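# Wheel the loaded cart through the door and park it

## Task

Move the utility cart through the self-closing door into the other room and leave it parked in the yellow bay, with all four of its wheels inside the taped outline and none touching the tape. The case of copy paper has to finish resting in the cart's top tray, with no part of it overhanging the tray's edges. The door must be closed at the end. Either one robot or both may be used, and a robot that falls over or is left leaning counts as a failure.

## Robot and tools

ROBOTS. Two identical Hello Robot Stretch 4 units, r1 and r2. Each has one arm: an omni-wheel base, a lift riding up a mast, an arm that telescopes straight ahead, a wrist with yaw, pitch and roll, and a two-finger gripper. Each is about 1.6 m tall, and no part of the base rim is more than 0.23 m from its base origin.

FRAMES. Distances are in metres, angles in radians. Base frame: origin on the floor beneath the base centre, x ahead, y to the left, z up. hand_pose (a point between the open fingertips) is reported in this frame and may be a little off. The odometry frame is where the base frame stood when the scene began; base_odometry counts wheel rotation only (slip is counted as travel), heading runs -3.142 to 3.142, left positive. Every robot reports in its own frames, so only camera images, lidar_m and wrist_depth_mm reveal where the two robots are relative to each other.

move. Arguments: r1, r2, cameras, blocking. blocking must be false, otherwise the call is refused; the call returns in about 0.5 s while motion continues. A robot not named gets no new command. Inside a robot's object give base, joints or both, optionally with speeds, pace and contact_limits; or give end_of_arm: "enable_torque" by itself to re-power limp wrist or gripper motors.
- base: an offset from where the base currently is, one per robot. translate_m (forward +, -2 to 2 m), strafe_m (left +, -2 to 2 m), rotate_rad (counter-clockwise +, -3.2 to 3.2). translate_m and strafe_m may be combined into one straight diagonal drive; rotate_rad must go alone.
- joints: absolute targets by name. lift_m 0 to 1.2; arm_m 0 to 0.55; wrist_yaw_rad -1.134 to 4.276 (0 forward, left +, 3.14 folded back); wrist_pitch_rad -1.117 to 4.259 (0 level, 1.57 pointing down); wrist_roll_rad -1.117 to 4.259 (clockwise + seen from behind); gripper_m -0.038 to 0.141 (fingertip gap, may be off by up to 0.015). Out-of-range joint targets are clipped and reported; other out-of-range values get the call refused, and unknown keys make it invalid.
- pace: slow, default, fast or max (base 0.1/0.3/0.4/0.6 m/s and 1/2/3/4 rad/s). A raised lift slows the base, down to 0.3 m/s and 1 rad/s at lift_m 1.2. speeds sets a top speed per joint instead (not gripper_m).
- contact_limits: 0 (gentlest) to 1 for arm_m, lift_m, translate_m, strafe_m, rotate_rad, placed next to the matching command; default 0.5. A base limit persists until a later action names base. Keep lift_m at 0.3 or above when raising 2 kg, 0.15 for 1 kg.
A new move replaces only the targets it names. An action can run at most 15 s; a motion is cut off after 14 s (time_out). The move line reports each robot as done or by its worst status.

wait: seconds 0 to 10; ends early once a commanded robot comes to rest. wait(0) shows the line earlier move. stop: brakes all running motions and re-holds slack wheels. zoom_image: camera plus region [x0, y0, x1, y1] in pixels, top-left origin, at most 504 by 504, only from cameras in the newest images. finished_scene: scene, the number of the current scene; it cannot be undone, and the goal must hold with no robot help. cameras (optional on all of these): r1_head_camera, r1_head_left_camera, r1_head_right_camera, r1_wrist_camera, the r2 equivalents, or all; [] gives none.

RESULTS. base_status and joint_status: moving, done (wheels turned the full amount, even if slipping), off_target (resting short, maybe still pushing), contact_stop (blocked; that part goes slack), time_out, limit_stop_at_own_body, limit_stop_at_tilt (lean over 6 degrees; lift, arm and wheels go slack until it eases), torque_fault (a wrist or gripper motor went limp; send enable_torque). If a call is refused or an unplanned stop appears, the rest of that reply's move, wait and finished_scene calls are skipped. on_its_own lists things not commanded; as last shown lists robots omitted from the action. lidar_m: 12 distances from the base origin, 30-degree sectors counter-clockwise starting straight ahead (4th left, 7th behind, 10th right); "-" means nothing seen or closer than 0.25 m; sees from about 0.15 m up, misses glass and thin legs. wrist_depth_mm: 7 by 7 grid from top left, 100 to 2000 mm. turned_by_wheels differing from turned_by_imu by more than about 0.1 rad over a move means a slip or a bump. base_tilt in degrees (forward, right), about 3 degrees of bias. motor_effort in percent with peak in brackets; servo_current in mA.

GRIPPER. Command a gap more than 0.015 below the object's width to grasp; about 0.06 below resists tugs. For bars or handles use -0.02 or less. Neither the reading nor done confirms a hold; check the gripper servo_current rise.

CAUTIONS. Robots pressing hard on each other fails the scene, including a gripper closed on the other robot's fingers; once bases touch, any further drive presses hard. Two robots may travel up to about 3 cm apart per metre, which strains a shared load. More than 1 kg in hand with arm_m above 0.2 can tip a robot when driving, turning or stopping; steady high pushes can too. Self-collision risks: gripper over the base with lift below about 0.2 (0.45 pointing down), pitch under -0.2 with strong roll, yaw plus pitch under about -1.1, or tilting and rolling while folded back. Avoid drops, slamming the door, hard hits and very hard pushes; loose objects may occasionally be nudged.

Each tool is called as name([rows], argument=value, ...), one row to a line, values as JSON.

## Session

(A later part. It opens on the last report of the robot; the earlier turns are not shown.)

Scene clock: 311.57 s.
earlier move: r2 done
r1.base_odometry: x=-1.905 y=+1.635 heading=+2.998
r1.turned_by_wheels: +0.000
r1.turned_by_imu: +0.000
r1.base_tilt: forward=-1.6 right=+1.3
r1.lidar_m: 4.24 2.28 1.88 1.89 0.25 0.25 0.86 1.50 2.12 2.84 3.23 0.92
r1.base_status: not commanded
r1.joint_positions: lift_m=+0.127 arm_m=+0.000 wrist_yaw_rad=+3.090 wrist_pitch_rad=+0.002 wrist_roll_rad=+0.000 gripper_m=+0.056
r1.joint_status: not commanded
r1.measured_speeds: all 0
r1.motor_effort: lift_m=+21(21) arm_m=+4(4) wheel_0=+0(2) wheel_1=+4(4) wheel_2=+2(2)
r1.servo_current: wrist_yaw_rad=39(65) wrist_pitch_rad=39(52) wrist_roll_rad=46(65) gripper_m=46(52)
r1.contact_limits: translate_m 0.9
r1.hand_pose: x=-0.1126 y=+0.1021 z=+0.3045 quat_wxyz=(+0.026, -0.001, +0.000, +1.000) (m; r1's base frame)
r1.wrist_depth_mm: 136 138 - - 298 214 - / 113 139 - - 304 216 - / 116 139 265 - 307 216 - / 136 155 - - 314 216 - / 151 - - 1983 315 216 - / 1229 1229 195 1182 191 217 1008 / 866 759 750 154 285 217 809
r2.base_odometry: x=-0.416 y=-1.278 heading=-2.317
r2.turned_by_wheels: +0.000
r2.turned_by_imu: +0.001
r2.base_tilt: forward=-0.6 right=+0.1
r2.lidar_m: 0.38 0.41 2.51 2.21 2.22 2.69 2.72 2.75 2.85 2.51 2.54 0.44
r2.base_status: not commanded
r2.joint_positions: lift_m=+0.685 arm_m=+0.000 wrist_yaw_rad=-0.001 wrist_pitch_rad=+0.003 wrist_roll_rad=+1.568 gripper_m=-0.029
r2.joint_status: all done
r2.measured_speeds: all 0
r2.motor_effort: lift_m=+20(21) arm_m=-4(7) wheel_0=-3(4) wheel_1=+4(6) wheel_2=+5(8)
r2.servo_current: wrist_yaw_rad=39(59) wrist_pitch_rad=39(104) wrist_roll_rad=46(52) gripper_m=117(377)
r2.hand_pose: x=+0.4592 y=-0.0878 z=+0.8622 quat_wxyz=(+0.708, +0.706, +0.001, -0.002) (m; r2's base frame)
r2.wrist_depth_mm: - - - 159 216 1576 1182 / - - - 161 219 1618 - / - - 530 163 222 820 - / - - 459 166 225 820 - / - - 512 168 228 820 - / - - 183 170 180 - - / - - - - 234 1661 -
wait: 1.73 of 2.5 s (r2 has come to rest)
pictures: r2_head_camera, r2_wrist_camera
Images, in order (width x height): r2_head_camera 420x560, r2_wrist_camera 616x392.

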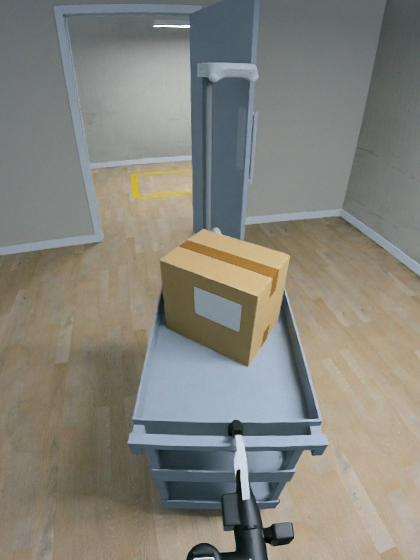

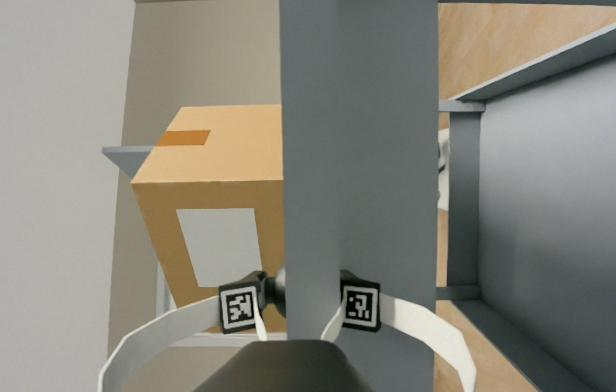

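move(blocking=false, cameras=[], r2={"base":{"strafe_m":-0.15},"pace":"slow"})

wait(seconds=3, cameras=["r2_head_camera","r2_head_right_camera","r1_head_camera"])

Scene clock: 316.70 s.
move: r2 moving
r1: as last shown
r1.lidar_m: 4.21 2.27 1.90 1.87 0.25 0.25 0.84 1.47 2.09 2.84 3.23 0.94
r1.motor_effort: lift_m=+21(21) arm_m=+4(4) wheel_0=+0(1) wheel_1=+4(4) wheel_2=+2(2)
r1.servo_current: wrist_yaw_rad=65(65) wrist_pitch_rad=46(46) wrist_roll_rad=46(59) gripper_m=39(46)
r1.contact_limits: translate_m 0.9
r1.wrist_depth_mm: 136 138 - - 300 215 - / 113 139 - - 306 216 - / 116 139 266 - 307 215 - / 136 156 - - 310 216 - / 151 - - 1921 317 216 - / 1205 1229 194 1182 191 216 1025 / 854 759 759 153 285 216 788
r2.base_odometry: x=-0.426 y=-1.268 heading=-2.317
r2.turned_by_wheels: +0.000
r2.turned_by_imu: +0.001
r2.base_tilt: forward=-0.7 right=+0.0
r2.lidar_m: 0.40 0.44 2.55 2.23 2.25 2.71 2.71 2.72 2.82 2.51 2.53 0.44
r2.base_status: strafe_m moving
r2.joint_positions: lift_m=+0.685 arm_m=+0.000 wrist_yaw_rad=+0.002 wrist_pitch_rad=+0.003 wrist_roll_rad=+1.568 gripper_m=-0.029
r2.joint_status: not commanded
r2.measured_speeds: translate_m=+0.000 strafe_m=-0.057 rotate_rad=+0.001 lift_m=+0.000 arm_m=+0.000 wrist_yaw_rad=+0.004 wrist_pitch_rad=+0.000 wrist_roll_rad=+0.000
r2.motor_effort: lift_m=+20(20) arm_m=-4(4) wheel_0=+13(13) wheel_1=-7(8) wheel_2=-1(3)
r2.servo_current: wrist_yaw_rad=33(65) wrist_pitch_rad=46(46) wrist_roll_rad=46(52) gripper_m=104(117)
r2.hand_pose: x=+0.4595 y=-0.0869 z=+0.8622 quat_wxyz=(+0.708, +0.706, +0.002, +0.000) (m; r2's base frame)
r2.wrist_depth_mm: - - - 159 216 1576 1205 / - - - 160 219 1661 - / - - 530 163 222 809 - / - - 459 165 225 809 - / - - 508 167 228 831 - / - - 184 170 180 - - / - - - - 233 1537 -
pictures: none
No camera images: "cameras" was empty.

Scene clock: 318.87 s.
earlier move: r2 done
r1.base_odometry: x=-1.905 y=+1.635 heading=+2.998
r1.turned_by_wheels: +0.000
r1.turned_by_imu: +0.000
r1.base_tilt: forward=-1.6 right=+1.3
r1.lidar_m: 4.22 2.28 1.88 1.88 0.25 0.26 0.86 1.50 2.11 2.84 3.19 0.89
r1.base_status: not commanded
r1.joint_positions: lift_m=+0.127 arm_m=+0.000 wrist_yaw_rad=+3.090 wrist_pitch_rad=+0.002 wrist_roll_rad=+0.000 gripper_m=+0.056
r1.joint_status: not commanded
r1.measured_speeds: all 0
r1.motor_effort: lift_m=+21(21) arm_m=+4(4) wheel_0=-1(1) wheel_1=+4(4) wheel_2=+2(2)
r1.servo_current: wrist_yaw_rad=46(65) wrist_pitch_rad=39(52) wrist_roll_rad=39(65) gripper_m=39(46)
r1.contact_limits: translate_m 0.9
r1.hand_pose: x=-0.1126 y=+0.1021 z=+0.3045 quat_wxyz=(+0.026, -0.001, +0.000, +1.000) (m; r1's base frame)
r1.wrist_depth_mm: 136 138 - - 298 215 - / 113 139 - - 304 216 - / 116 139 265 - 309 216 - / 136 155 - - 312 216 - / 150 - - 1921 315 216 - / 1229 1205 193 1182 191 216 1025 / 878 768 750 153 286 217 788
r2.base_odometry: x=-0.526 y=-1.176 heading=-2.317
r2.turned_by_wheels: +0.000
r2.turned_by_imu: +0.001
r2.base_tilt: forward=-0.6 right=+0.1
r2.lidar_m: 0.36 0.37 2.65 2.37 2.36 2.86 2.68 2.69 2.71 2.37 2.38 0.44
r2.base_status: done
r2.joint_positions: lift_m=+0.685 arm_m=+0.000 wrist_yaw_rad=+0.004 wrist_pitch_rad=+0.003 wrist_roll_rad=+1.568 gripper_m=-0.029
r2.joint_status: not commanded
r2.measured_speeds: all 0
r2.motor_effort: lift_m=+20(20) arm_m=-4(4) wheel_0=+6(13) wheel_1=-3(9) wheel_2=+0(3)
r2.servo_current: wrist_yaw_rad=52(65) wrist_pitch_rad=39(46) wrist_roll_rad=39(65) gripper_m=111(117)
r2.hand_pose: x=+0.4596 y=-0.0863 z=+0.8623 quat_wxyz=(+0.708, +0.706, +0.002, +0.000) (m; r2's base frame)
r2.wrist_depth_mm: - - - 190 253 267 258 / - - - 186 246 1708 1205 / - - - 182 241 1808 - / - - 544 178 236 809 - / - - 466 174 231 809 - / - - 187 170 181 - - / - - 535 - 222 - -
wait: 2.17 of 3 s (r2 has come to rest)
pictures: r1_head_camera, r2_head_camera, r2_head_right_camera
Images, in order (width x height): r1_head_camera 420x560, r2_head_camera 420x560, r2_head_right_camera 420x672.

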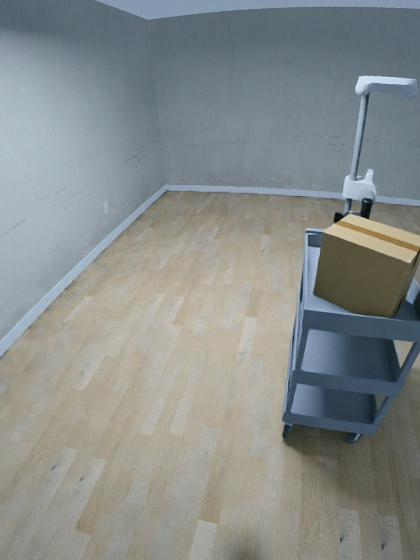

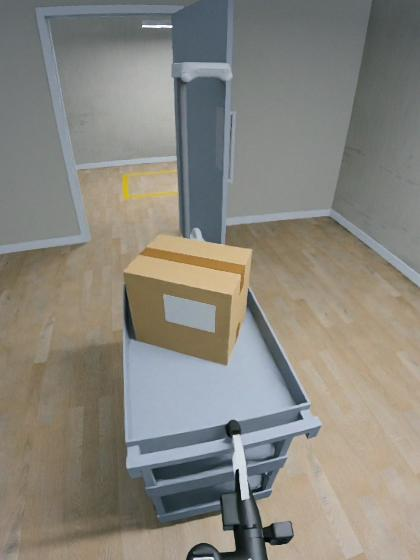

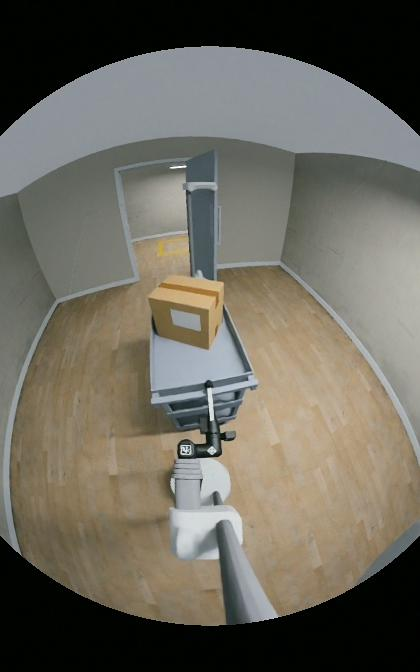

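move(blocking=false, cameras=[], r2={"base":{"strafe_m":-0.22},"pace":"slow"})

wait(seconds=4, cameras=[])

move(blocking=false, cameras=[], r2={"base":{"rotate_rad":0.4},"pace":"slow"})

wait(seconds=3, cameras=["r2_head_camera","r2_head_right_camera","r1_head_camera"])

Scene clock: 327.87 s.
move: r2 moving
r1: as last shown
r1.lidar_m: 4.22 2.26 1.88 1.88 0.25 0.27 0.85 1.51 2.10 2.83 3.23 0.91
r1.motor_effort: lift_m=+21(21) arm_m=+4(4) wheel_0=+0(1) wheel_1=+4(4) wheel_2=+2(2)
r1.servo_current: wrist_yaw_rad=39(59) wrist_pitch_rad=39(46) wrist_roll_rad=52(59) gripper_m=39(46)
r1.contact_limits: translate_m 0.9
r1.wrist_depth_mm: 136 138 - - 300 214 - / 113 139 - - 304 216 - / 116 139 263 - 307 216 - / 136 155 - - 314 216 - / 150 - - 1921 317 216 - / 1229 1205 193 1182 191 216 1008 / 842 768 759 153 285 217 798
r2.base_odometry: x=-0.537 y=-1.166 heading=-2.316
r2.turned_by_wheels: +0.000
r2.turned_by_imu: +0.001
r2.base_tilt: forward=-0.7 right=+0.1
r2.lidar_m: 0.38 0.39 2.71 2.40 2.38 2.90 2.68 2.69 2.69 2.37 2.35 0.46
r2.base_status: strafe_m moving
r2.joint_positions: lift_m=+0.685 arm_m=+0.000 wrist_yaw_rad=+0.004 wrist_pitch_rad=+0.003 wrist_roll_rad=+1.568 gripper_m=-0.029
r2.joint_status: not commanded
r2.measured_speeds: translate_m=+0.000 strafe_m=-0.057 rotate_rad=+0.001 lift_m=+0.000 arm_m=+0.000 wrist_yaw_rad=+0.000 wrist_pitch_rad=+0.000 wrist_roll_rad=+0.000
r2.motor_effort: lift_m=+20(20) arm_m=-4(4) wheel_0=+14(14) wheel_1=-6(8) wheel_2=+0(1)
r2.servo_current: wrist_yaw_rad=39(59) wrist_pitch_rad=39(46) wrist_roll_rad=46(59) gripper_m=98(111)
r2.hand_pose: x=+0.4596 y=-0.0863 z=+0.8623 quat_wxyz=(+0.708, +0.706, +0.002, +0.000) (m; r2's base frame)
r2.wrist_depth_mm: - - - 193 255 265 264 / - - - 187 249 1756 1205 / - - - 182 242 1661 - / - - 559 179 237 831 - / - - 466 175 232 809 - / - - 186 170 181 - - / - - 535 - 222 - -
pictures: none
No camera images: "cameras" was empty.

Scene clock: 330.70 s.
earlier move: r2 done
r1.base_odometry: x=-1.905 y=+1.635 heading=+2.998
r1.turned_by_wheels: +0.000
r1.turned_by_imu: +0.000
r1.base_tilt: forward=-1.6 right=+1.3
r1.lidar_m: 1.08 2.24 1.88 1.87 0.25 0.25 0.84 1.50 2.09 2.84 3.22 0.93
r1.base_status: not commanded
r1.joint_positions: lift_m=+0.127 arm_m=+0.000 wrist_yaw_rad=+3.090 wrist_pitch_rad=+0.002 wrist_roll_rad=+0.000 gripper_m=+0.056
r1.joint_status: not commanded
r1.measured_speeds: all 0
r1.motor_effort: lift_m=+21(21) arm_m=+3(4) wheel_0=-1(1) wheel_1=+4(4) wheel_2=+2(2)
r1.servo_current: wrist_yaw_rad=52(72) wrist_pitch_rad=39(52) wrist_roll_rad=39(72) gripper_m=39(52)
r1.contact_limits: translate_m 0.9
r1.hand_pose: x=-0.1126 y=+0.1021 z=+0.3045 quat_wxyz=(+0.026, -0.001, +0.000, +1.000) (m; r1's base frame)
r1.wrist_depth_mm: 136 138 - - 298 215 - / 113 139 - - 304 215 - / 116 139 265 - 307 214 - / 136 155 - - 312 216 - / 150 - - 1921 315 216 - / 1229 1229 193 1182 191 217 1025 / 854 768 759 153 285 216 798
r2.base_odometry: x=-0.688 y=-1.027 heading=-2.317
r2.turned_by_wheels: +0.000
r2.turned_by_imu: +0.000
r2.base_tilt: forward=-0.7 right=+0.1
r2.lidar_m: 0.32 0.28 2.91 2.57 2.56 3.00 2.64 2.66 2.43 2.16 2.16 0.47
r2.base_status: done
r2.joint_positions: lift_m=+0.685 arm_m=+0.000 wrist_yaw_rad=+0.004 wrist_pitch_rad=+0.003 wrist_roll_rad=+1.568 gripper_m=-0.029
r2.joint_status: not commanded
r2.measured_speeds: all 0
r2.motor_effort: lift_m=+20(20) arm_m=-4(4) wheel_0=+5(14) wheel_1=-5(9) wheel_2=+0(1)
r2.servo_current: wrist_yaw_rad=33(65) wrist_pitch_rad=46(52) wrist_roll_rad=39(59) gripper_m=104(117)
r2.hand_pose: x=+0.4596 y=-0.0863 z=+0.8623 quat_wxyz=(+0.708, +0.706, +0.002, +0.000) (m; r2's base frame)
r2.wrist_depth_mm: - - - 271 - 1708 1205 / - - - 287 319 322 324 / - - - 220 285 1808 1229 / - - - 200 260 1661 554 / - - - 184 240 798 - / - - 186 168 181 - - / - - 445 - 211 - -
wait: 2.83 of 4 s (r2 has come to rest)
pictures: none
No camera images: "cameras" was empty.

Scene clock: 331.20 s.
move: r2 moving
r1: as last shown
r1.lidar_m: 1.07 2.27 1.89 1.88 0.25 0.25 0.85 1.49 2.10 2.85 3.22 0.93
r1.motor_effort: lift_m=+21(21) arm_m=+4(4) wheel_0=+0(1) wheel_1=+4(4) wheel_2=+2(2)
r1.servo_current: wrist_yaw_rad=52(65) wrist_pitch_rad=46(46) wrist_roll_rad=46(59) gripper_m=33(46)
r1.contact_limits: translate_m 0.9
r1.wrist_depth_mm: 136 138 - - 298 215 - / 113 139 - - 306 215 - / 116 139 266 - 307 216 - / 136 156 - - 312 216 - / 150 - - 1863 315 216 - / 1229 1229 193 1205 191 217 1008 / 866 759 759 153 285 217 798
r2.base_odometry: x=-0.688 y=-1.027 heading=-2.193
r2.turned_by_wheels: +0.124
r2.turned_by_imu: +0.120
r2.base_tilt: forward=-0.7 right=+0.0
r2.lidar_m: 0.29 0.32 2.77 2.55 2.60 2.84 2.64 2.69 2.31 2.16 2.22 0.47
r2.base_status: rotate_rad moving
r2.joint_positions: lift_m=+0.685 arm_m=+0.000 wrist_yaw_rad=-0.010 wrist_pitch_rad=+0.002 wrist_roll_rad=+1.568 gripper_m=-0.029
r2.joint_status: not commanded
r2.measured_speeds: translate_m=-0.001 strafe_m=+0.000 rotate_rad=+0.489 lift_m=+0.000 arm_m=+0.000 wrist_yaw_rad=-0.003 wrist_pitch_rad=-0.004 wrist_roll_rad=+0.000
r2.motor_effort: lift_m=+20(20) arm_m=-4(4) wheel_0=-7(12) wheel_1=-8(8) wheel_2=-16(16)
r2.servo_current: wrist_yaw_rad=65(72) wrist_pitch_rad=39(46) wrist_roll_rad=46(59) gripper_m=91(111)
r2.hand_pose: x=+0.4584 y=-0.0903 z=+0.8625 quat_wxyz=(+0.708, +0.706, -0.003, -0.004) (m; r2's base frame)
r2.wrist_depth_mm: - - - 255 307 1618 1118 / - - - 220 290 312 310 / - - - 203 266 1756 1229 / - - - 187 248 1618 - / - - 564 178 234 809 - / - - 185 165 183 - - / - - 455 - 210 - -
pictures: none
No camera images: "cameras" was empty.

Scene clock: 332.27 s.
earlier move: r2 done
r1.base_odometry: x=-1.905 y=+1.635 heading=+2.998
r1.turned_by_wheels: +0.000
r1.turned_by_imu: +0.000
r1.base_tilt: forward=-1.6 right=+1.3
r1.lidar_m: 1.25 2.29 1.88 1.88 0.25 0.26 0.84 1.50 2.11 2.85 3.20 0.92
r1.base_status: not commanded
r1.joint_positions: lift_m=+0.127 arm_m=+0.000 wrist_yaw_rad=+3.090 wrist_pitch_rad=+0.002 wrist_roll_rad=+0.000 gripper_m=+0.056
r1.joint_status: not commanded
r1.measured_speeds: all 0
r1.motor_effort: lift_m=+21(21) arm_m=+4(4) wheel_0=-1(1) wheel_1=+4(4) wheel_2=+2(2)
r1.servo_current: wrist_yaw_rad=39(65) wrist_pitch_rad=39(46) wrist_roll_rad=46(65) gripper_m=39(46)
r1.contact_limits: translate_m 0.9
r1.hand_pose: x=-0.1126 y=+0.1021 z=+0.3045 quat_wxyz=(+0.026, -0.001, +0.000, +1.000) (m; r1's base frame)
r1.wrist_depth_mm: 136 138 - - 300 215 - / 113 139 - - 304 215 - / 116 139 266 - 309 215 - / 136 155 - - 310 216 - / 150 - - 1921 317 216 - / 1182 1182 195 1205 190 217 1025 / 866 768 750 153 286 217 809
r2.base_odometry: x=-0.688 y=-1.027 heading=-1.918
r2.turned_by_wheels: +0.275
r2.turned_by_imu: +0.267
r2.base_tilt: forward=-0.7 right=+0.1
r2.lidar_m: 0.40 0.45 2.60 2.56 2.88 2.66 2.64 2.64 2.17 2.17 2.46 0.41
r2.base_status: done
r2.joint_positions: lift_m=+0.685 arm_m=+0.000 wrist_yaw_rad=-0.005 wrist_pitch_rad=+0.002 wrist_roll_rad=+1.568 gripper_m=-0.029
r2.joint_status: not commanded
r2.measured_speeds: all 0
r2.motor_effort: lift_m=+20(20) arm_m=-4(4) wheel_0=-7(15) wheel_1=-3(9) wheel_2=-6(17)
r2.servo_current: wrist_yaw_rad=59(72) wrist_pitch_rad=39(46) wrist_roll_rad=46(59) gripper_m=98(111)
r2.hand_pose: x=+0.4588 y=-0.0890 z=+0.8626 quat_wxyz=(+0.708, +0.706, -0.001, -0.002) (m; r2's base frame)
r2.wrist_depth_mm: - - - 150 206 1576 1205 / - - 1863 153 210 - - / - - 500 156 215 - - / - - 466 160 220 820 - / - - 525 164 225 - - / - - 187 167 181 - - / - - - - 234 1708 521
wait: 1.07 of 3 s (r2 has come to rest)
pictures: r1_head_camera, r2_head_camera, r2_head_right_camera
Images, in order (width x height): r1_head_camera 420x560, r2_head_camera 420x560, r2_head_right_camera 420x672.

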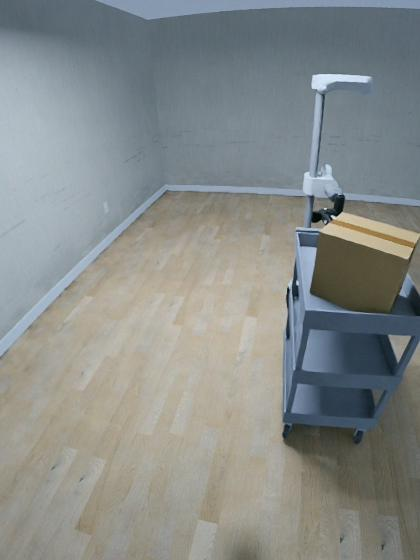

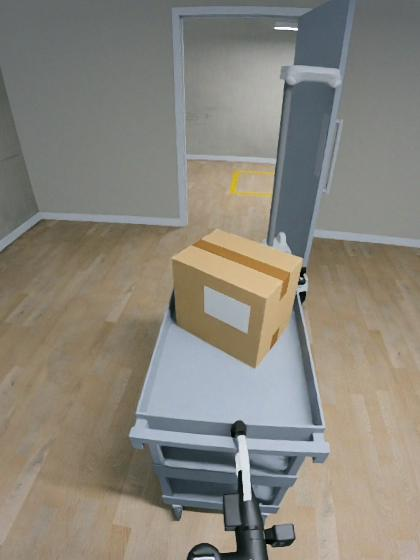

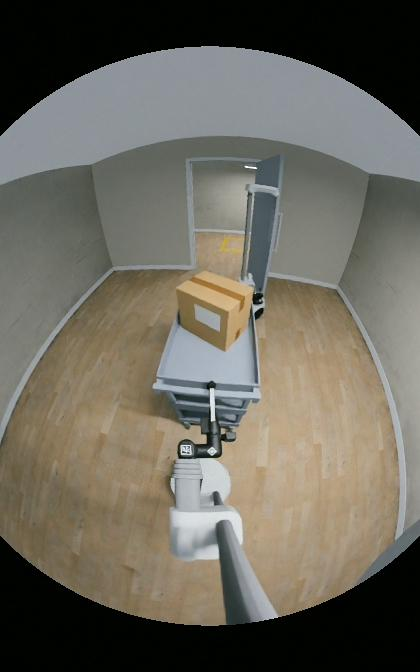

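move(blocking=false, cameras=[], r2={"base":{"strafe_m":-0.13},"pace":"slow"})

wait(seconds=3, cameras=[])

move(blocking=false, cameras=[], r2={"base":{"translate_m":0.3},"pace":"slow"})

wait(seconds=5, cameras=["r2_head_camera","r2_head_right_camera","r1_head_right_camera"])

Scene clock: 342.27 s.
move: r2 moving
r1: as last shown
r1.lidar_m: 1.24 2.27 1.88 1.88 0.25 0.25 0.87 1.50 2.10 2.84 3.19 0.92
r1.servo_current: wrist_yaw_rad=52(59) wrist_pitch_rad=33(52) wrist_roll_rad=39(59) gripper_m=46(46)
r1.contact_limits: translate_m 0.9
r1.wrist_depth_mm: 136 138 - - 298 215 - / 113 139 - - 301 216 - / 116 139 264 - 310 215 - / 135 156 - - 312 216 - / 150 - - 1983 317 216 - / 1182 1229 194 1182 191 217 1008 / 866 768 759 153 283 217 798
r2.base_odometry: x=-0.701 y=-1.022 heading=-1.918
r2.turned_by_wheels: +0.000
r2.turned_by_imu: +0.001
r2.base_tilt: forward=-0.7 right=+0.0
r2.lidar_m: 0.41 0.43 2.60 2.58 2.93 2.67 2.63 2.64 2.16 2.14 2.41 0.42
r2.base_status: strafe_m moving
r2.joint_positions: lift_m=+0.685 arm_m=+0.000 wrist_yaw_rad=+0.000 wrist_pitch_rad=+0.002 wrist_roll_rad=+1.568 gripper_m=-0.029
r2.joint_status: not commanded
r2.measured_speeds: translate_m=+0.000 strafe_m=-0.056 rotate_rad=+0.002 lift_m=+0.000 arm_m=+0.000 wrist_yaw_rad=+0.026 wrist_pitch_rad=+0.000 wrist_roll_rad=+0.000
r2.motor_effort: lift_m=+20(20) arm_m=-4(4) wheel_0=+8(14) wheel_1=-7(9) wheel_2=+1(5)
r2.servo_current: wrist_yaw_rad=39(59) wrist_pitch_rad=39(46) wrist_roll_rad=39(59) gripper_m=98(104)
r2.hand_pose: x=+0.4593 y=-0.0874 z=+0.8626 quat_wxyz=(+0.708, +0.706, +0.001, +0.000) (m; r2's base frame)
r2.wrist_depth_mm: - - - 147 202 1464 1182 / - - - 151 208 - - / - - 488 154 213 - - / - - 462 159 218 820 - / - - 530 163 224 - - / - - 186 167 181 - - / - - - - 236 1708 517
pictures: none
No camera images: "cameras" was empty.

Scene clock: 344.23 s.
earlier move: r2 done
r1.base_odometry: x=-1.905 y=+1.635 heading=+2.998
r1.turned_by_wheels: +0.000
r1.turned_by_imu: +0.000
r1.base_tilt: forward=-1.6 right=+1.2
r1.lidar_m: 1.00 2.27 1.88 1.89 0.25 0.26 0.84 1.50 2.13 2.83 3.23 0.89
r1.base_status: not commanded
r1.joint_positions: lift_m=+0.127 arm_m=+0.000 wrist_yaw_rad=+3.090 wrist_pitch_rad=+0.002 wrist_roll_rad=+0.000 gripper_m=+0.056
r1.joint_status: not commanded
r1.measured_speeds: all 0
r1.motor_effort: lift_m=+21(21) arm_m=+4(4) wheel_0=-1(1) wheel_1=+4(4) wheel_2=+2(2)
r1.servo_current: wrist_yaw_rad=52(72) wrist_pitch_rad=46(52) wrist_roll_rad=46(65) gripper_m=39(46)
r1.contact_limits: translate_m 0.9
r1.hand_pose: x=-0.1126 y=+0.1021 z=+0.3045 quat_wxyz=(+0.026, -0.001, +0.000, +1.000) (m; r1's base frame)
r1.wrist_depth_mm: 136 138 - - 300 214 - / 113 139 - - 306 216 - / 116 139 266 - 309 216 - / 136 155 - - 314 215 - / 151 - - 1983 317 216 - / 1182 1229 194 1229 191 216 1025 / 878 768 750 153 285 217 809
r2.base_odometry: x=-0.810 y=-0.983 heading=-1.918
r2.turned_by_wheels: +0.000
r2.turned_by_imu: +0.001
r2.base_tilt: forward=-0.7 right=+0.1
r2.lidar_m: 0.41 0.42 2.72 2.71 3.03 2.66 2.65 2.49 2.05 2.04 2.30 0.43
r2.base_status: done
r2.joint_positions: lift_m=+0.685 arm_m=+0.000 wrist_yaw_rad=+0.003 wrist_pitch_rad=+0.002 wrist_roll_rad=+1.568 gripper_m=-0.029
r2.joint_status: not commanded
r2.measured_speeds: all 0
r2.motor_effort: lift_m=+20(20) arm_m=-4(4) wheel_0=+6(14) wheel_1=-4(9) wheel_2=+0(5)
r2.servo_current: wrist_yaw_rad=52(72) wrist_pitch_rad=39(46) wrist_roll_rad=52(65) gripper_m=98(104)
r2.hand_pose: x=+0.4596 y=-0.0866 z=+0.8626 quat_wxyz=(+0.708, +0.706, +0.002, +0.001) (m; r2's base frame)
r2.wrist_depth_mm: - - - 168 228 256 1098 / - - - 168 227 1499 1182 / - - 609 168 228 - - / - - 466 168 229 820 - / - - 488 169 228 820 - / - - 188 169 180 - - / - - 597 - 229 - -
wait: 1.97 of 3 s (r2 has come to rest)
pictures: none
No camera images: "cameras" was empty.

Scene clock: 344.73 s.
move: r2 moving
r1: as last shown
r1.base_tilt: forward=-1.6 right=+1.3
r1.lidar_m: 0.99 2.27 1.89 1.88 0.25 0.25 0.84 1.51 2.12 2.85 3.24 0.88
r1.motor_effort: lift_m=+21(21) arm_m=+4(4) wheel_0=+0(1) wheel_1=+4(4) wheel_2=+2(2)
r1.servo_current: wrist_yaw_rad=59(59) wrist_pitch_rad=39(46) wrist_roll_rad=46(59) gripper_m=39(46)
r1.contact_limits: translate_m 0.9
r1.wrist_depth_mm: 136 138 - - 298 216 - / 113 138 - - 304 216 - / 116 139 264 - 307 215 - / 136 155 - - 312 216 - / 151 - - 1863 315 216 - / 1205 1205 193 1182 191 216 1008 / 854 750 759 153 285 216 798
r2.base_odometry: x=-0.814 y=-0.994 heading=-1.918
r2.turned_by_wheels: +0.000
r2.turned_by_imu: +0.000
r2.base_tilt: forward=-0.6 right=+0.1
r2.lidar_m: 0.38 0.39 2.71 2.71 3.02 2.69 2.68 2.47 2.05 2.01 2.29 0.44
r2.base_status: translate_m moving
r2.joint_positions: lift_m=+0.685 arm_m=+0.000 wrist_yaw_rad=+0.001 wrist_pitch_rad=+0.002 wrist_roll_rad=+1.568 gripper_m=-0.029
r2.joint_status: not commanded
r2.measured_speeds: translate_m=+0.048 strafe_m=-0.001 rotate_rad=-0.003 lift_m=+0.000 arm_m=+0.000 wrist_yaw_rad=-0.025 wrist_pitch_rad=+0.000 wrist_roll_rad=+0.000
r2.motor_effort: lift_m=+20(20) arm_m=-4(4) wheel_0=+2(11) wheel_1=+5(7) wheel_2=-12(12)
r2.servo_current: wrist_yaw_rad=46(52) wrist_pitch_rad=39(39) wrist_roll_rad=46(65) gripper_m=98(98)
r2.hand_pose: x=+0.4594 y=-0.0872 z=+0.8626 quat_wxyz=(+0.708, +0.706, +0.001, +0.000) (m; r2's base frame)
r2.wrist_depth_mm: - - - 171 230 255 1138 / - - - 170 229 1499 1205 / - - 647 169 229 809 - / - - 477 169 228 820 - / - - 477 168 227 820 - / - - 186 167 181 - - / - - 585 - 225 - -
pictures: none
No camera images: "cameras" was empty.

Scene clock: 348.50 s.
earlier move: r2 done
r1.base_odometry: x=-1.905 y=+1.635 heading=+2.998
r1.turned_by_wheels: +0.000
r1.turned_by_imu: +0.000
r1.base_tilt: forward=-1.5 right=+1.2
r1.lidar_m: 1.02 2.28 1.90 1.88 0.25 0.25 0.86 1.49 2.09 2.85 0.80 0.59
r1.base_status: not commanded
r1.joint_positions: lift_m=+0.127 arm_m=+0.000 wrist_yaw_rad=+3.090 wrist_pitch_rad=+0.002 wrist_roll_rad=+0.000 gripper_m=+0.056
r1.joint_status: not commanded
r1.measured_speeds: all 0
r1.motor_effort: lift_m=+21(21) arm_m=+4(4) wheel_0=-1(2) wheel_1=+4(4) wheel_2=+2(2)
r1.servo_current: wrist_yaw_rad=46(65) wrist_pitch_rad=46(52) wrist_roll_rad=39(65) gripper_m=33(52)
r1.contact_limits: translate_m 0.9
r1.hand_pose: x=-0.1126 y=+0.1021 z=+0.3045 quat_wxyz=(+0.026, -0.001, +0.000, +1.000) (m; r1's base frame)
r1.wrist_depth_mm: 136 138 - - 300 216 - / 113 139 - - 304 214 - / 116 139 265 - 309 215 - / 135 155 - - 310 215 - / 150 - - 1921 315 216 - / 1229 1205 194 1160 190 217 1042 / 866 750 768 153 285 217 798
r2.base_odometry: x=-0.912 y=-1.265 heading=-1.918
r2.turned_by_wheels: +0.000
r2.turned_by_imu: +0.000
r2.base_tilt: forward=-0.7 right=+0.1
r2.lidar_m: 0.34 0.36 2.67 2.66 2.96 2.97 2.94 2.55 2.12 2.10 2.35 0.44
r2.base_status: done
r2.joint_positions: lift_m=+0.685 arm_m=+0.000 wrist_yaw_rad=-0.001 wrist_pitch_rad=+0.002 wrist_roll_rad=+1.568 gripper_m=-0.029
r2.joint_status: not commanded
r2.measured_speeds: all 0
r2.motor_effort: lift_m=+20(20) arm_m=-3(4) wheel_0=+2(11) wheel_1=+5(8) wheel_2=-8(14)
r2.servo_current: wrist_yaw_rad=46(59) wrist_pitch_rad=39(46) wrist_roll_rad=46(65) gripper_m=98(104)
r2.hand_pose: x=+0.4592 y=-0.0878 z=+0.8626 quat_wxyz=(+0.708, +0.706, +0.000, -0.001) (m; r2's base frame)
r2.wrist_depth_mm: - - - 179 241 253 265 / - 1808 - 178 236 1205 1182 / - - - 175 235 809 - / - - 512 173 231 831 - / - - 473 170 228 809 - / - - 187 167 182 - - / - - 554 - 222 - -
wait: 3.77 of 5 s (r2 has come to rest)
pictures: r1_head_right_camera, r2_head_camera, r2_head_right_camera
Images, in order (width x height): r1_head_right_camera 420x672, r2_head_camera 420x560, r2_head_right_camera 420x672.

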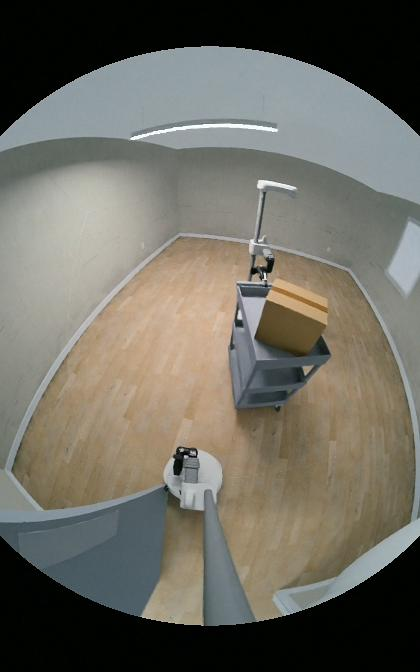

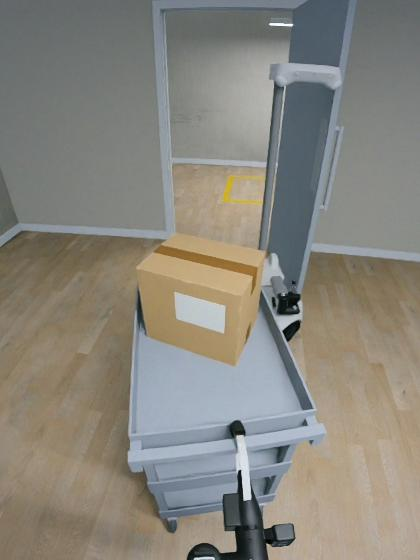

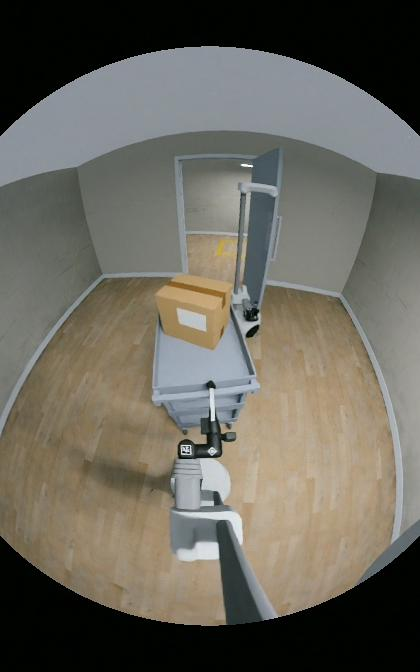

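move(blocking=false, cameras=[], r2={"base":{"translate_m":-0.35,"strafe_m":-0.15},"pace":"slow"})

wait(seconds=6, cameras=["r2_head_right_camera"])

move(blocking=false, cameras=[], r2={"base":{"strafe_m":-0.25},"pace":"slow"})

wait(seconds=5, cameras=["r2_head_camera","r2_head_right_camera","r1_head_right_camera"])

Scene clock: 376.93 s.
move: r2 moving
r1: as last shown
r1.base_tilt: forward=-1.6 right=+1.3
r1.lidar_m: 0.98 2.27 1.89 1.87 0.25 0.27 0.86 1.49 2.12 2.83 0.83 0.62
r1.motor_effort: lift_m=+21(21) arm_m=+4(4) wheel_0=-1(1) wheel_1=+4(4) wheel_2=+2(2)
r1.servo_current: wrist_yaw_rad=52(72) wrist_pitch_rad=46(46) wrist_roll_rad=52(65) gripper_m=46(46)
r1.contact_limits: translate_m 0.9
r1.wrist_depth_mm: 136 138 - - 300 214 - / 113 139 - - 306 215 - / 116 139 265 - 307 216 - / 136 155 - - 312 216 - / 150 - - 1983 317 216 - / 1229 1182 194 1205 191 216 1008 / 854 759 759 153 285 216 798
r2.base_odometry: x=-0.913 y=-1.252 heading=-1.918
r2.turned_by_wheels: +0.000
r2.turned_by_imu: +0.000
r2.base_tilt: forward=-0.7 right=+0.1
r2.lidar_m: 0.37 0.37 2.67 2.67 2.95 2.97 2.93 2.55 2.10 2.09 2.34 0.43
r2.base_status: translate_m moving; strafe_m moving
r2.joint_positions: lift_m=+0.685 arm_m=+0.000 wrist_yaw_rad=-0.001 wrist_pitch_rad=+0.002 wrist_roll_rad=+1.568 gripper_m=-0.029
r2.joint_status: not commanded
r2.measured_speeds: translate_m=-0.048 strafe_m=-0.020 rotate_rad=+0.003 lift_m=+0.000 arm_m=+0.000 wrist_yaw_rad=+0.000 wrist_pitch_rad=+0.000 wrist_roll_rad=+0.000
r2.motor_effort: lift_m=+20(20) arm_m=-4(4) wheel_0=-3(7) wheel_1=-9(9) wheel_2=+9(11)
r2.servo_current: wrist_yaw_rad=46(59) wrist_pitch_rad=46(46) wrist_roll_rad=46(59) gripper_m=91(98)
r2.hand_pose: x=+0.4592 y=-0.0878 z=+0.8626 quat_wxyz=(+0.708, +0.706, +0.000, -0.001) (m; r2's base frame)
r2.wrist_depth_mm: - - - 179 239 254 266 / - - - 177 236 1182 1182 / - - - 174 234 831 - / - - 500 173 231 831 - / - - 477 171 229 809 - / - - 187 169 181 - - / - - 564 - 224 - -
pictures: none
No camera images: "cameras" was empty.

Scene clock: 381.43 s.
earlier move: r2 done
r1.base_odometry: x=-1.905 y=+1.635 heading=+2.998
r1.turned_by_wheels: +0.000
r1.turned_by_imu: +0.000
r1.base_tilt: forward=-1.6 right=+1.3
r1.lidar_m: 0.97 2.29 1.89 1.88 0.25 0.26 0.88 1.49 2.11 2.85 3.22 0.90
r1.base_status: not commanded
r1.joint_positions: lift_m=+0.127 arm_m=+0.000 wrist_yaw_rad=+3.090 wrist_pitch_rad=+0.002 wrist_roll_rad=+0.000 gripper_m=+0.056
r1.joint_status: not commanded
r1.measured_speeds: all 0
r1.motor_effort: lift_m=+21(21) arm_m=+4(4) wheel_0=-1(1) wheel_1=+4(4) wheel_2=+2(2)
r1.servo_current: wrist_yaw_rad=52(72) wrist_pitch_rad=46(52) wrist_roll_rad=46(72) gripper_m=39(46)
r1.contact_limits: translate_m 0.9
r1.hand_pose: x=-0.1126 y=+0.1021 z=+0.3045 quat_wxyz=(+0.026, -0.001, +0.000, +1.000) (m; r1's base frame)
r1.wrist_depth_mm: 136 139 - - 298 214 - / 113 138 - - 304 215 - / 116 139 264 - 307 215 - / 136 155 - - 312 216 - / 151 - - 1983 315 216 - / 1229 1229 194 1182 191 216 1025 / 866 759 768 153 285 216 809
r2.base_odometry: x=-0.934 y=-0.885 heading=-1.918
r2.turned_by_wheels: +0.000
r2.turned_by_imu: +0.000
r2.base_tilt: forward=-0.7 right=+0.1
r2.lidar_m: 0.34 0.34 2.90 2.85 3.20 2.67 2.65 2.30 1.88 1.89 2.11 0.45
r2.base_status: done
r2.joint_positions: lift_m=+0.685 arm_m=+0.000 wrist_yaw_rad=+0.003 wrist_pitch_rad=+0.002 wrist_roll_rad=+1.568 gripper_m=-0.029
r2.joint_status: not commanded
r2.measured_speeds: all 0
r2.motor_effort: lift_m=+20(20) arm_m=-4(4) wheel_0=-5(12) wheel_1=-5(9) wheel_2=+5(14)
r2.servo_current: wrist_yaw_rad=46(59) wrist_pitch_rad=46(46) wrist_roll_rad=46(59) gripper_m=85(104)
r2.hand_pose: x=+0.4596 y=-0.0866 z=+0.8626 quat_wxyz=(+0.708, +0.706, +0.002, +0.000) (m; r2's base frame)
r2.wrist_depth_mm: - - - 209 276 281 279 / - - - 200 264 1576 1229 / - - - 190 252 1576 544 / - - - 183 244 809 - / - - 462 178 233 809 - / - - 187 169 182 - - / - - 496 - 219 750 -
wait: 4.50 of 6 s (r2 has come to rest)
pictures: r2_head_right_camera
Images, in order (width x height): r2_head_right_camera 420x672.

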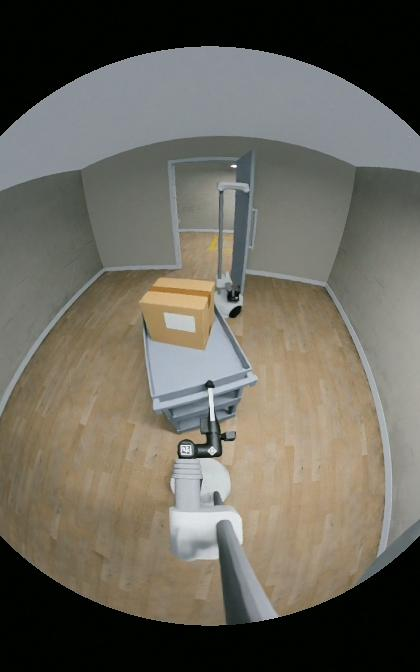

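Scene clock: 381.93 s.
move: r2 moving
r1: as last shown
r1.base_tilt: forward=-1.5 right=+1.3
r1.lidar_m: 0.99 2.26 1.88 1.88 0.25 0.25 0.83 1.51 2.12 2.86 3.23 0.90
r1.servo_current: wrist_yaw_rad=46(59) wrist_pitch_rad=46(46) wrist_roll_rad=52(59) gripper_m=39(46)
r1.contact_limits: translate_m 0.9
r1.wrist_depth_mm: 136 138 - - 300 215 - / 113 139 - - 304 216 - / 116 139 265 - 309 216 - / 136 155 - - 312 217 - / 150 - - 1921 314 216 - / 1205 1229 193 1229 192 216 1008 / 854 759 750 153 286 216 809
r2.base_odometry: x=-0.947 y=-0.880 heading=-1.918
r2.turned_by_wheels: +0.001
r2.turned_by_imu: +0.001
r2.base_tilt: forward=-0.6 right=+0.1
r2.lidar_m: 0.34 0.33 2.89 2.87 3.20 2.68 2.64 2.32 1.88 1.87 2.09 0.41
r2.base_status: strafe_m moving
r2.joint_positions: lift_m=+0.685 arm_m=+0.000 wrist_yaw_rad=+0.004 wrist_pitch_rad=+0.002 wrist_roll_rad=+1.568 gripper_m=-0.029
r2.joint_status: not commanded
r2.measured_speeds: translate_m=+0.000 strafe_m=-0.056 rotate_rad=+0.000 lift_m=+0.000 arm_m=+0.000 wrist_yaw_rad=+0.013 wrist_pitch_rad=+0.000 wrist_roll_rad=+0.000
r2.motor_effort: lift_m=+20(20) arm_m=-4(4) wheel_0=+11(16) wheel_1=-7(9) wheel_2=+0(4)
r2.servo_current: wrist_yaw_rad=46(59) wrist_pitch_rad=39(39) wrist_roll_rad=46(59) gripper_m=98(98)
r2.hand_pose: x=+0.4596 y=-0.0863 z=+0.8626 quat_wxyz=(+0.708, +0.706, +0.002, +0.001) (m; r2's base frame)
r2.wrist_depth_mm: - - - 209 274 278 279 / - - - 200 264 1537 1205 / - - - 191 252 1499 549 / - - - 183 241 820 - / - - 459 177 234 820 - / - - 187 170 181 - - / - - 504 - 218 - -
pictures: none
No camera images: "cameras" was empty.

Scene clock: 385.07 s.
earlier move: r2 done
r1.base_odometry: x=-1.905 y=+1.635 heading=+2.998
r1.turned_by_wheels: +0.000
r1.turned_by_imu: +0.000
r1.base_tilt: forward=-1.6 right=+1.3
r1.lidar_m: 0.99 2.29 1.89 1.88 0.25 0.25 0.86 1.50 2.12 2.84 3.23 0.95
r1.base_status: not commanded
r1.joint_positions: lift_m=+0.127 arm_m=+0.000 wrist_yaw_rad=+3.090 wrist_pitch_rad=+0.002 wrist_roll_rad=+0.000 gripper_m=+0.056
r1.joint_status: not commanded
r1.measured_speeds: all 0
r1.motor_effort: lift_m=+21(21) arm_m=+3(4) wheel_0=-1(1) wheel_1=+4(4) wheel_2=+2(2)
r1.servo_current: wrist_yaw_rad=52(72) wrist_pitch_rad=39(52) wrist_roll_rad=33(72) gripper_m=33(52)
r1.contact_limits: translate_m 0.9
r1.hand_pose: x=-0.1126 y=+0.1021 z=+0.3045 quat_wxyz=(+0.026, -0.001, +0.000, +1.000) (m; r1's base frame)
r1.wrist_depth_mm: 136 138 - - 300 216 - / 113 139 - - 306 215 - / 116 139 265 - 309 215 - / 136 155 - - 314 216 - / 150 - - 1983 315 216 - / 1229 1205 194 1205 191 216 1008 / 854 759 759 153 285 216 798
r2.base_odometry: x=-1.169 y=-0.800 heading=-1.918
r2.turned_by_wheels: +0.000
r2.turned_by_imu: +0.000
r2.base_tilt: forward=-0.7 right=+0.0
r2.lidar_m: 0.26 0.26 3.09 3.12 3.28 2.71 2.70 2.01 1.66 1.64 1.83 0.47
r2.base_status: done
r2.joint_positions: lift_m=+0.685 arm_m=+0.000 wrist_yaw_rad=+0.004 wrist_pitch_rad=+0.002 wrist_roll_rad=+1.568 gripper_m=-0.029
r2.joint_status: not commanded
r2.measured_speeds: all 0
r2.motor_effort: lift_m=+20(20) arm_m=-4(4) wheel_0=+5(16) wheel_1=-3(9) wheel_2=+0(4)
r2.servo_current: wrist_yaw_rad=52(65) wrist_pitch_rad=33(46) wrist_roll_rad=46(59) gripper_m=85(98)
r2.hand_pose: x=+0.4597 y=-0.0862 z=+0.8626 quat_wxyz=(+0.708, +0.706, +0.002, +0.001) (m; r2's base frame)
r2.wrist_depth_mm: - - - - - 1756 1205 / - - - 293 - 1618 1205 / - - - 237 315 342 345 / - - - 208 272 1576 1229 / - - - 187 245 1756 - / - - 186 166 181 732 - / - - 424 - 207 - -
wait: 3.13 of 5 s (r2 has come to rest)
pictures: r1_head_right_camera, r2_head_camera, r2_head_right_camera
Images, in order (width x height): r1_head_right_camera 420x672, r2_head_camera 420x560, r2_head_right_camera 420x672.

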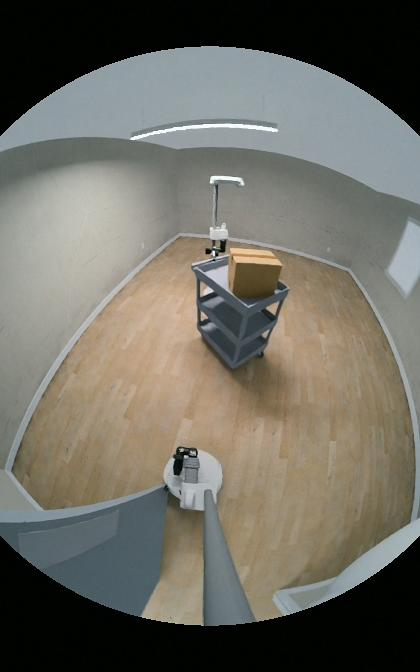

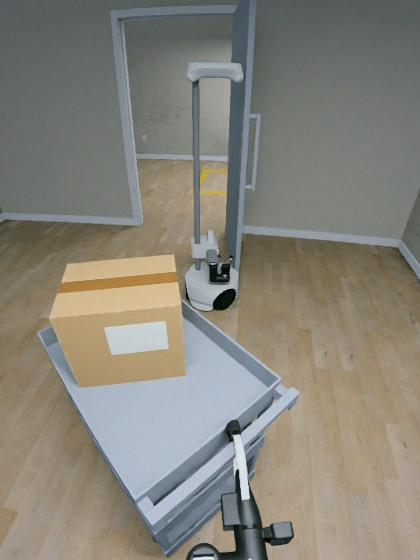

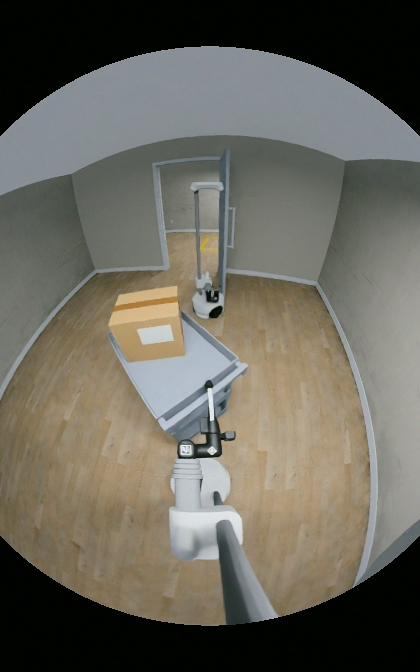

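move(blocking=false, cameras=[], r2={"base":{"translate_m":0.46,"strafe_m":0.31},"pace":"slow"})

wait(seconds=9, cameras=["r2_head_camera","r2_head_right_camera","r1_head_right_camera"])

Scene clock: 394.07 s.
move: r2 moving
r1: as last shown
r1.base_tilt: forward=-1.6 right=+1.2
r1.lidar_m: 0.97 2.26 1.90 1.89 0.25 0.25 0.86 1.48 2.10 2.86 3.20 0.95
r1.motor_effort: lift_m=+21(21) arm_m=+4(4) wheel_0=-1(1) wheel_1=+4(4) wheel_2=+2(2)
r1.servo_current: wrist_yaw_rad=59(59) wrist_pitch_rad=52(52) wrist_roll_rad=52(59) gripper_m=39(46)
r1.contact_limits: translate_m 0.9
r1.wrist_depth_mm: 136 138 - - 298 215 - / 113 138 - - 304 216 - / 116 139 266 - 307 215 - / 136 155 - - 314 216 - / 151 - - 1983 315 217 - / 1205 1229 193 1182 191 216 1025 / 854 750 759 154 286 216 798
r2.base_odometry: x=-1.166 y=-0.813 heading=-1.919
r2.turned_by_wheels: -0.001
r2.turned_by_imu: +0.000
r2.base_tilt: forward=-0.7 right=+0.2
r2.lidar_m: 0.28 0.25 3.09 3.10 3.30 2.73 2.71 2.04 1.67 1.64 1.83 0.45
r2.base_status: translate_m moving; strafe_m moving
r2.joint_positions: lift_m=+0.685 arm_m=+0.000 wrist_yaw_rad=+0.000 wrist_pitch_rad=+0.002 wrist_roll_rad=+1.568 gripper_m=-0.029
r2.joint_status: not commanded
r2.measured_speeds: translate_m=+0.044 strafe_m=+0.030 rotate_rad=-0.003 lift_m=+0.000 arm_m=+0.000 wrist_yaw_rad=-0.021 wrist_pitch_rad=+0.000 wrist_roll_rad=+0.000
r2.motor_effort: lift_m=+20(20) arm_m=-4(4) wheel_0=-5(6) wheel_1=+9(9) wheel_2=-10(12)
r2.servo_current: wrist_yaw_rad=46(59) wrist_pitch_rad=33(46) wrist_roll_rad=46(59) gripper_m=98(98)
r2.hand_pose: x=+0.4593 y=-0.0874 z=+0.8626 quat_wxyz=(+0.708, +0.706, +0.001, -0.001) (m; r2's base frame)
r2.wrist_depth_mm: - - - - - 1756 1205 / - - - 287 - 1756 1205 / - - - 239 319 342 342 / - - - 209 274 1537 1281 / - - - 186 244 1661 549 / - - 183 164 181 699 - / - - 418 - 205 - -
pictures: none
No camera images: "cameras" was empty.

Scene clock: 400.30 s.
earlier move: r2 done
r1.base_odometry: x=-1.905 y=+1.635 heading=+2.998
r1.turned_by_wheels: +0.000
r1.turned_by_imu: +0.000
r1.base_tilt: forward=-1.6 right=+1.3
r1.lidar_m: 0.83 2.27 1.89 1.89 0.25 0.27 0.85 1.50 2.10 2.86 0.68 0.52
r1.base_status: not commanded
r1.joint_positions: lift_m=+0.127 arm_m=+0.000 wrist_yaw_rad=+3.090 wrist_pitch_rad=+0.002 wrist_roll_rad=+0.000 gripper_m=+0.056
r1.joint_status: not commanded
r1.measured_speeds: all 0
r1.motor_effort: lift_m=+20(21) arm_m=+4(4) wheel_0=-1(2) wheel_1=+4(4) wheel_2=+2(2)
r1.servo_current: wrist_yaw_rad=52(78) wrist_pitch_rad=46(52) wrist_roll_rad=52(78) gripper_m=39(52)
r1.contact_limits: translate_m 0.9
r1.hand_pose: x=-0.1126 y=+0.1021 z=+0.3045 quat_wxyz=(+0.026, -0.001, +0.000, +1.000) (m; r1's base frame)
r1.wrist_depth_mm: 136 138 - - 300 213 - / 113 139 - - 306 214 - / 116 140 265 - 309 216 - / 136 156 - - 314 216 - / 150 - - 1921 315 216 - / 1229 1229 195 1182 191 217 1025 / 866 759 750 153 285 216 798
r2.base_odometry: x=-1.034 y=-1.338 heading=-1.919
r2.turned_by_wheels: +0.000
r2.turned_by_imu: -0.001
r2.base_tilt: forward=-0.7 right=+0.1
r2.lidar_m: 0.32 0.35 2.75 2.73 3.03 3.10 3.09 2.47 2.01 2.01 2.28 0.42
r2.base_status: done
r2.joint_positions: lift_m=+0.685 arm_m=+0.000 wrist_yaw_rad=-0.005 wrist_pitch_rad=+0.002 wrist_roll_rad=+1.569 gripper_m=-0.029
r2.joint_status: not commanded
r2.measured_speeds: all 0
r2.motor_effort: lift_m=+20(20) arm_m=-4(4) wheel_0=-6(13) wheel_1=+3(9) wheel_2=-8(16)
r2.servo_current: wrist_yaw_rad=46(72) wrist_pitch_rad=46(52) wrist_roll_rad=52(65) gripper_m=98(104)
r2.hand_pose: x=+0.4589 y=-0.0888 z=+0.8626 quat_wxyz=(+0.708, +0.706, -0.001, -0.002) (m; r2's base frame)
r2.wrist_depth_mm: - - - 236 276 281 1078 / - - - 198 263 1078 1060 / - - - 189 252 1255 1078 / - - - 182 241 809 - / - - 466 175 231 820 - / - - 186 167 181 - - / - - 492 - 216 212 -
wait: 6.23 of 9 s (r2 has come to rest)
pictures: r1_head_right_camera, r2_head_camera, r2_head_right_camera
Images, in order (width x height): r1_head_right_camera 420x672, r2_head_camera 420x560, r2_head_right_camera 420x672.

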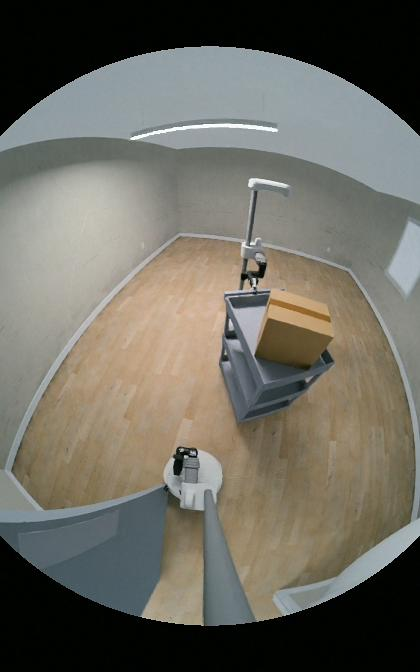

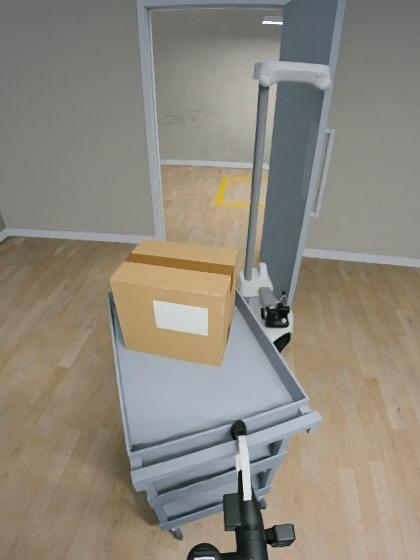

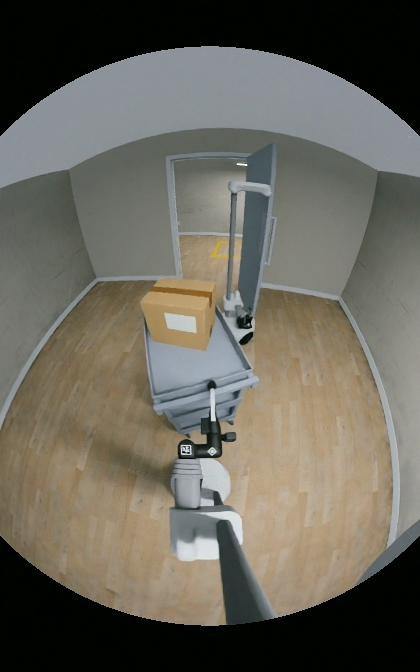

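move(blocking=false, cameras=[], r2={"base":{"translate_m":0.3,"strafe_m":0.11},"pace":"slow"})

wait(seconds=6, cameras=["r2_head_camera","r2_head_right_camera","r1_head_right_camera"])

Scene clock: 411.27 s.
move: r2 moving
r1: as last shown
r1.lidar_m: 0.83 2.26 1.88 1.86 0.25 0.26 0.83 1.50 2.11 2.85 0.63 0.49
r1.motor_effort: lift_m=+21(21) arm_m=+4(4) wheel_0=-1(1) wheel_1=+4(4) wheel_2=+2(2)
r1.servo_current: wrist_yaw_rad=39(52) wrist_pitch_rad=39(46) wrist_roll_rad=46(59) gripper_m=46(46)
r1.contact_limits: translate_m 0.9
r1.wrist_depth_mm: 136 138 - - 300 216 - / 113 139 - - 304 215 - / 116 139 265 - 307 216 - / 136 155 - - 312 215 - / 150 - - 1983 315 216 - / 1229 1229 193 1205 191 216 1025 / 866 768 750 153 285 218 798
r2.base_odometry: x=-1.034 y=-1.351 heading=-1.919
r2.turned_by_wheels: +0.000
r2.turned_by_imu: +0.001
r2.base_tilt: forward=-0.7 right=+0.1
r2.lidar_m: 0.35 0.34 2.74 2.73 3.05 3.11 3.08 2.47 2.05 2.04 2.28 0.46
r2.base_status: translate_m moving; strafe_m moving
r2.joint_positions: lift_m=+0.685 arm_m=+0.000 wrist_yaw_rad=-0.005 wrist_pitch_rad=+0.002 wrist_roll_rad=+1.569 gripper_m=-0.029
r2.joint_status: not commanded
r2.measured_speeds: translate_m=+0.048 strafe_m=+0.018 rotate_rad=+0.000 lift_m=+0.000 arm_m=+0.000 wrist_yaw_rad=+0.000 wrist_pitch_rad=+0.000 wrist_roll_rad=+0.000
r2.motor_effort: lift_m=+20(20) arm_m=-3(4) wheel_0=+3(6) wheel_1=+8(8) wheel_2=-13(14)
r2.servo_current: wrist_yaw_rad=46(65) wrist_pitch_rad=39(46) wrist_roll_rad=52(52) gripper_m=85(98)
r2.hand_pose: x=+0.4589 y=-0.0888 z=+0.8626 quat_wxyz=(+0.708, +0.706, -0.001, -0.002) (m; r2's base frame)
r2.wrist_depth_mm: - - - 209 270 279 279 / - - - 197 262 1078 1060 / - - - 189 250 1336 1060 / - - - 181 240 809 - / - - 462 176 231 820 - / - - 186 167 181 - - / - - 496 - 216 213 -
pictures: none
No camera images: "cameras" was empty.

Scene clock: 415.17 s.
earlier move: r2 done
r1.base_odometry: x=-1.905 y=+1.635 heading=+2.998
r1.turned_by_wheels: +0.000
r1.turned_by_imu: +0.000
r1.base_tilt: forward=-1.6 right=+1.3
r1.lidar_m: 4.22 2.30 1.91 1.87 0.25 0.25 0.84 1.51 2.13 0.72 0.35 0.45
r1.base_status: not commanded
r1.joint_positions: lift_m=+0.127 arm_m=+0.000 wrist_yaw_rad=+3.090 wrist_pitch_rad=+0.002 wrist_roll_rad=+0.000 gripper_m=+0.056
r1.joint_status: not commanded
r1.measured_speeds: all 0
r1.motor_effort: lift_m=+21(21) arm_m=+4(4) wheel_0=-1(1) wheel_1=+4(4) wheel_2=+2(2)
r1.servo_current: wrist_yaw_rad=72(72) wrist_pitch_rad=39(52) wrist_roll_rad=33(65) gripper_m=46(52)
r1.contact_limits: translate_m 0.9
r1.hand_pose: x=-0.1126 y=+0.1021 z=+0.3045 quat_wxyz=(+0.026, -0.001, +0.000, +1.000) (m; r1's base frame)
r1.wrist_depth_mm: 136 138 - - 300 214 - / 113 139 - - 303 215 - / 116 139 264 - 307 216 - / 136 156 - - 312 216 - / 150 - - 1983 317 217 - / 1229 1229 194 1182 191 216 1008 / 866 759 759 153 285 217 809
r2.base_odometry: x=-1.033 y=-1.657 heading=-1.919
r2.turned_by_wheels: +0.000
r2.turned_by_imu: +0.001
r2.base_tilt: forward=-0.7 right=+0.1
r2.lidar_m: 0.37 0.37 2.58 2.55 2.87 3.39 3.34 2.67 2.18 2.19 2.45 0.44
r2.base_status: done
r2.joint_positions: lift_m=+0.685 arm_m=+0.000 wrist_yaw_rad=-0.004 wrist_pitch_rad=+0.002 wrist_roll_rad=+1.569 gripper_m=-0.029
r2.joint_status: not commanded
r2.measured_speeds: all 0
r2.motor_effort: lift_m=+20(20) arm_m=-4(4) wheel_0=+5(10) wheel_1=+5(9) wheel_2=-7(14)
r2.servo_current: wrist_yaw_rad=46(65) wrist_pitch_rad=39(46) wrist_roll_rad=46(65) gripper_m=91(98)
r2.hand_pose: x=+0.4590 y=-0.0885 z=+0.8626 quat_wxyz=(+0.708, +0.706, -0.001, -0.002) (m; r2's base frame)
r2.wrist_depth_mm: - - - 186 249 256 255 / - 1078 1098 182 243 1078 960 / - - - 178 238 1661 - / - - 554 176 233 820 - / - - 466 172 229 - - / - - 186 168 181 - - / - - 539 - 220 - -
wait: 3.90 of 6 s (r2 has come to rest)
pictures: r1_head_right_camera, r2_head_camera, r2_head_right_camera
Images, in order (width x height): r1_head_right_camera 420x672, r2_head_camera 420x560, r2_head_right_camera 420x672.

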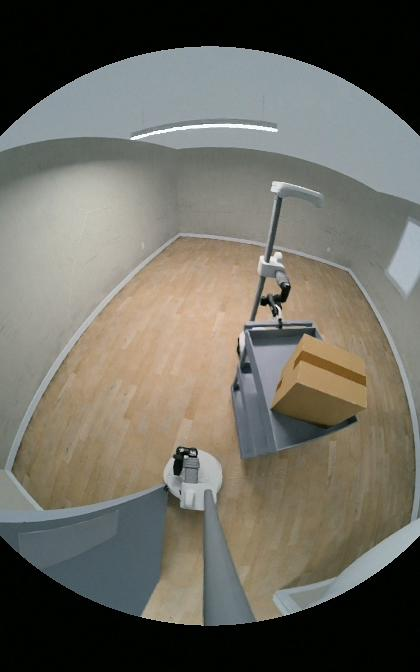

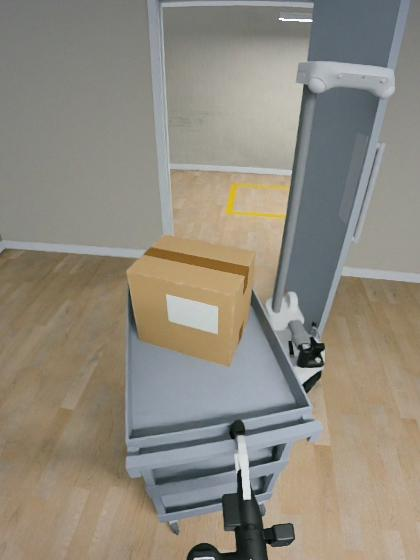

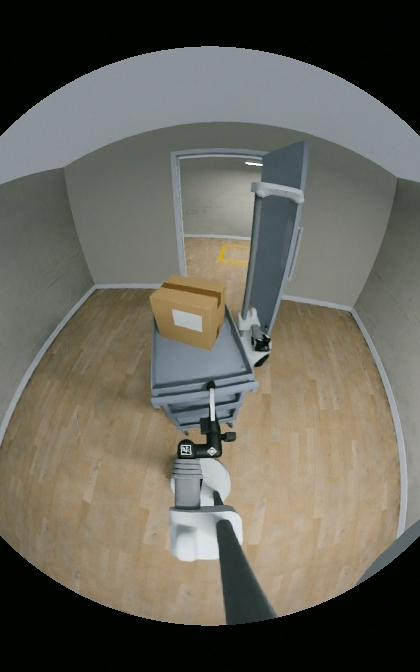

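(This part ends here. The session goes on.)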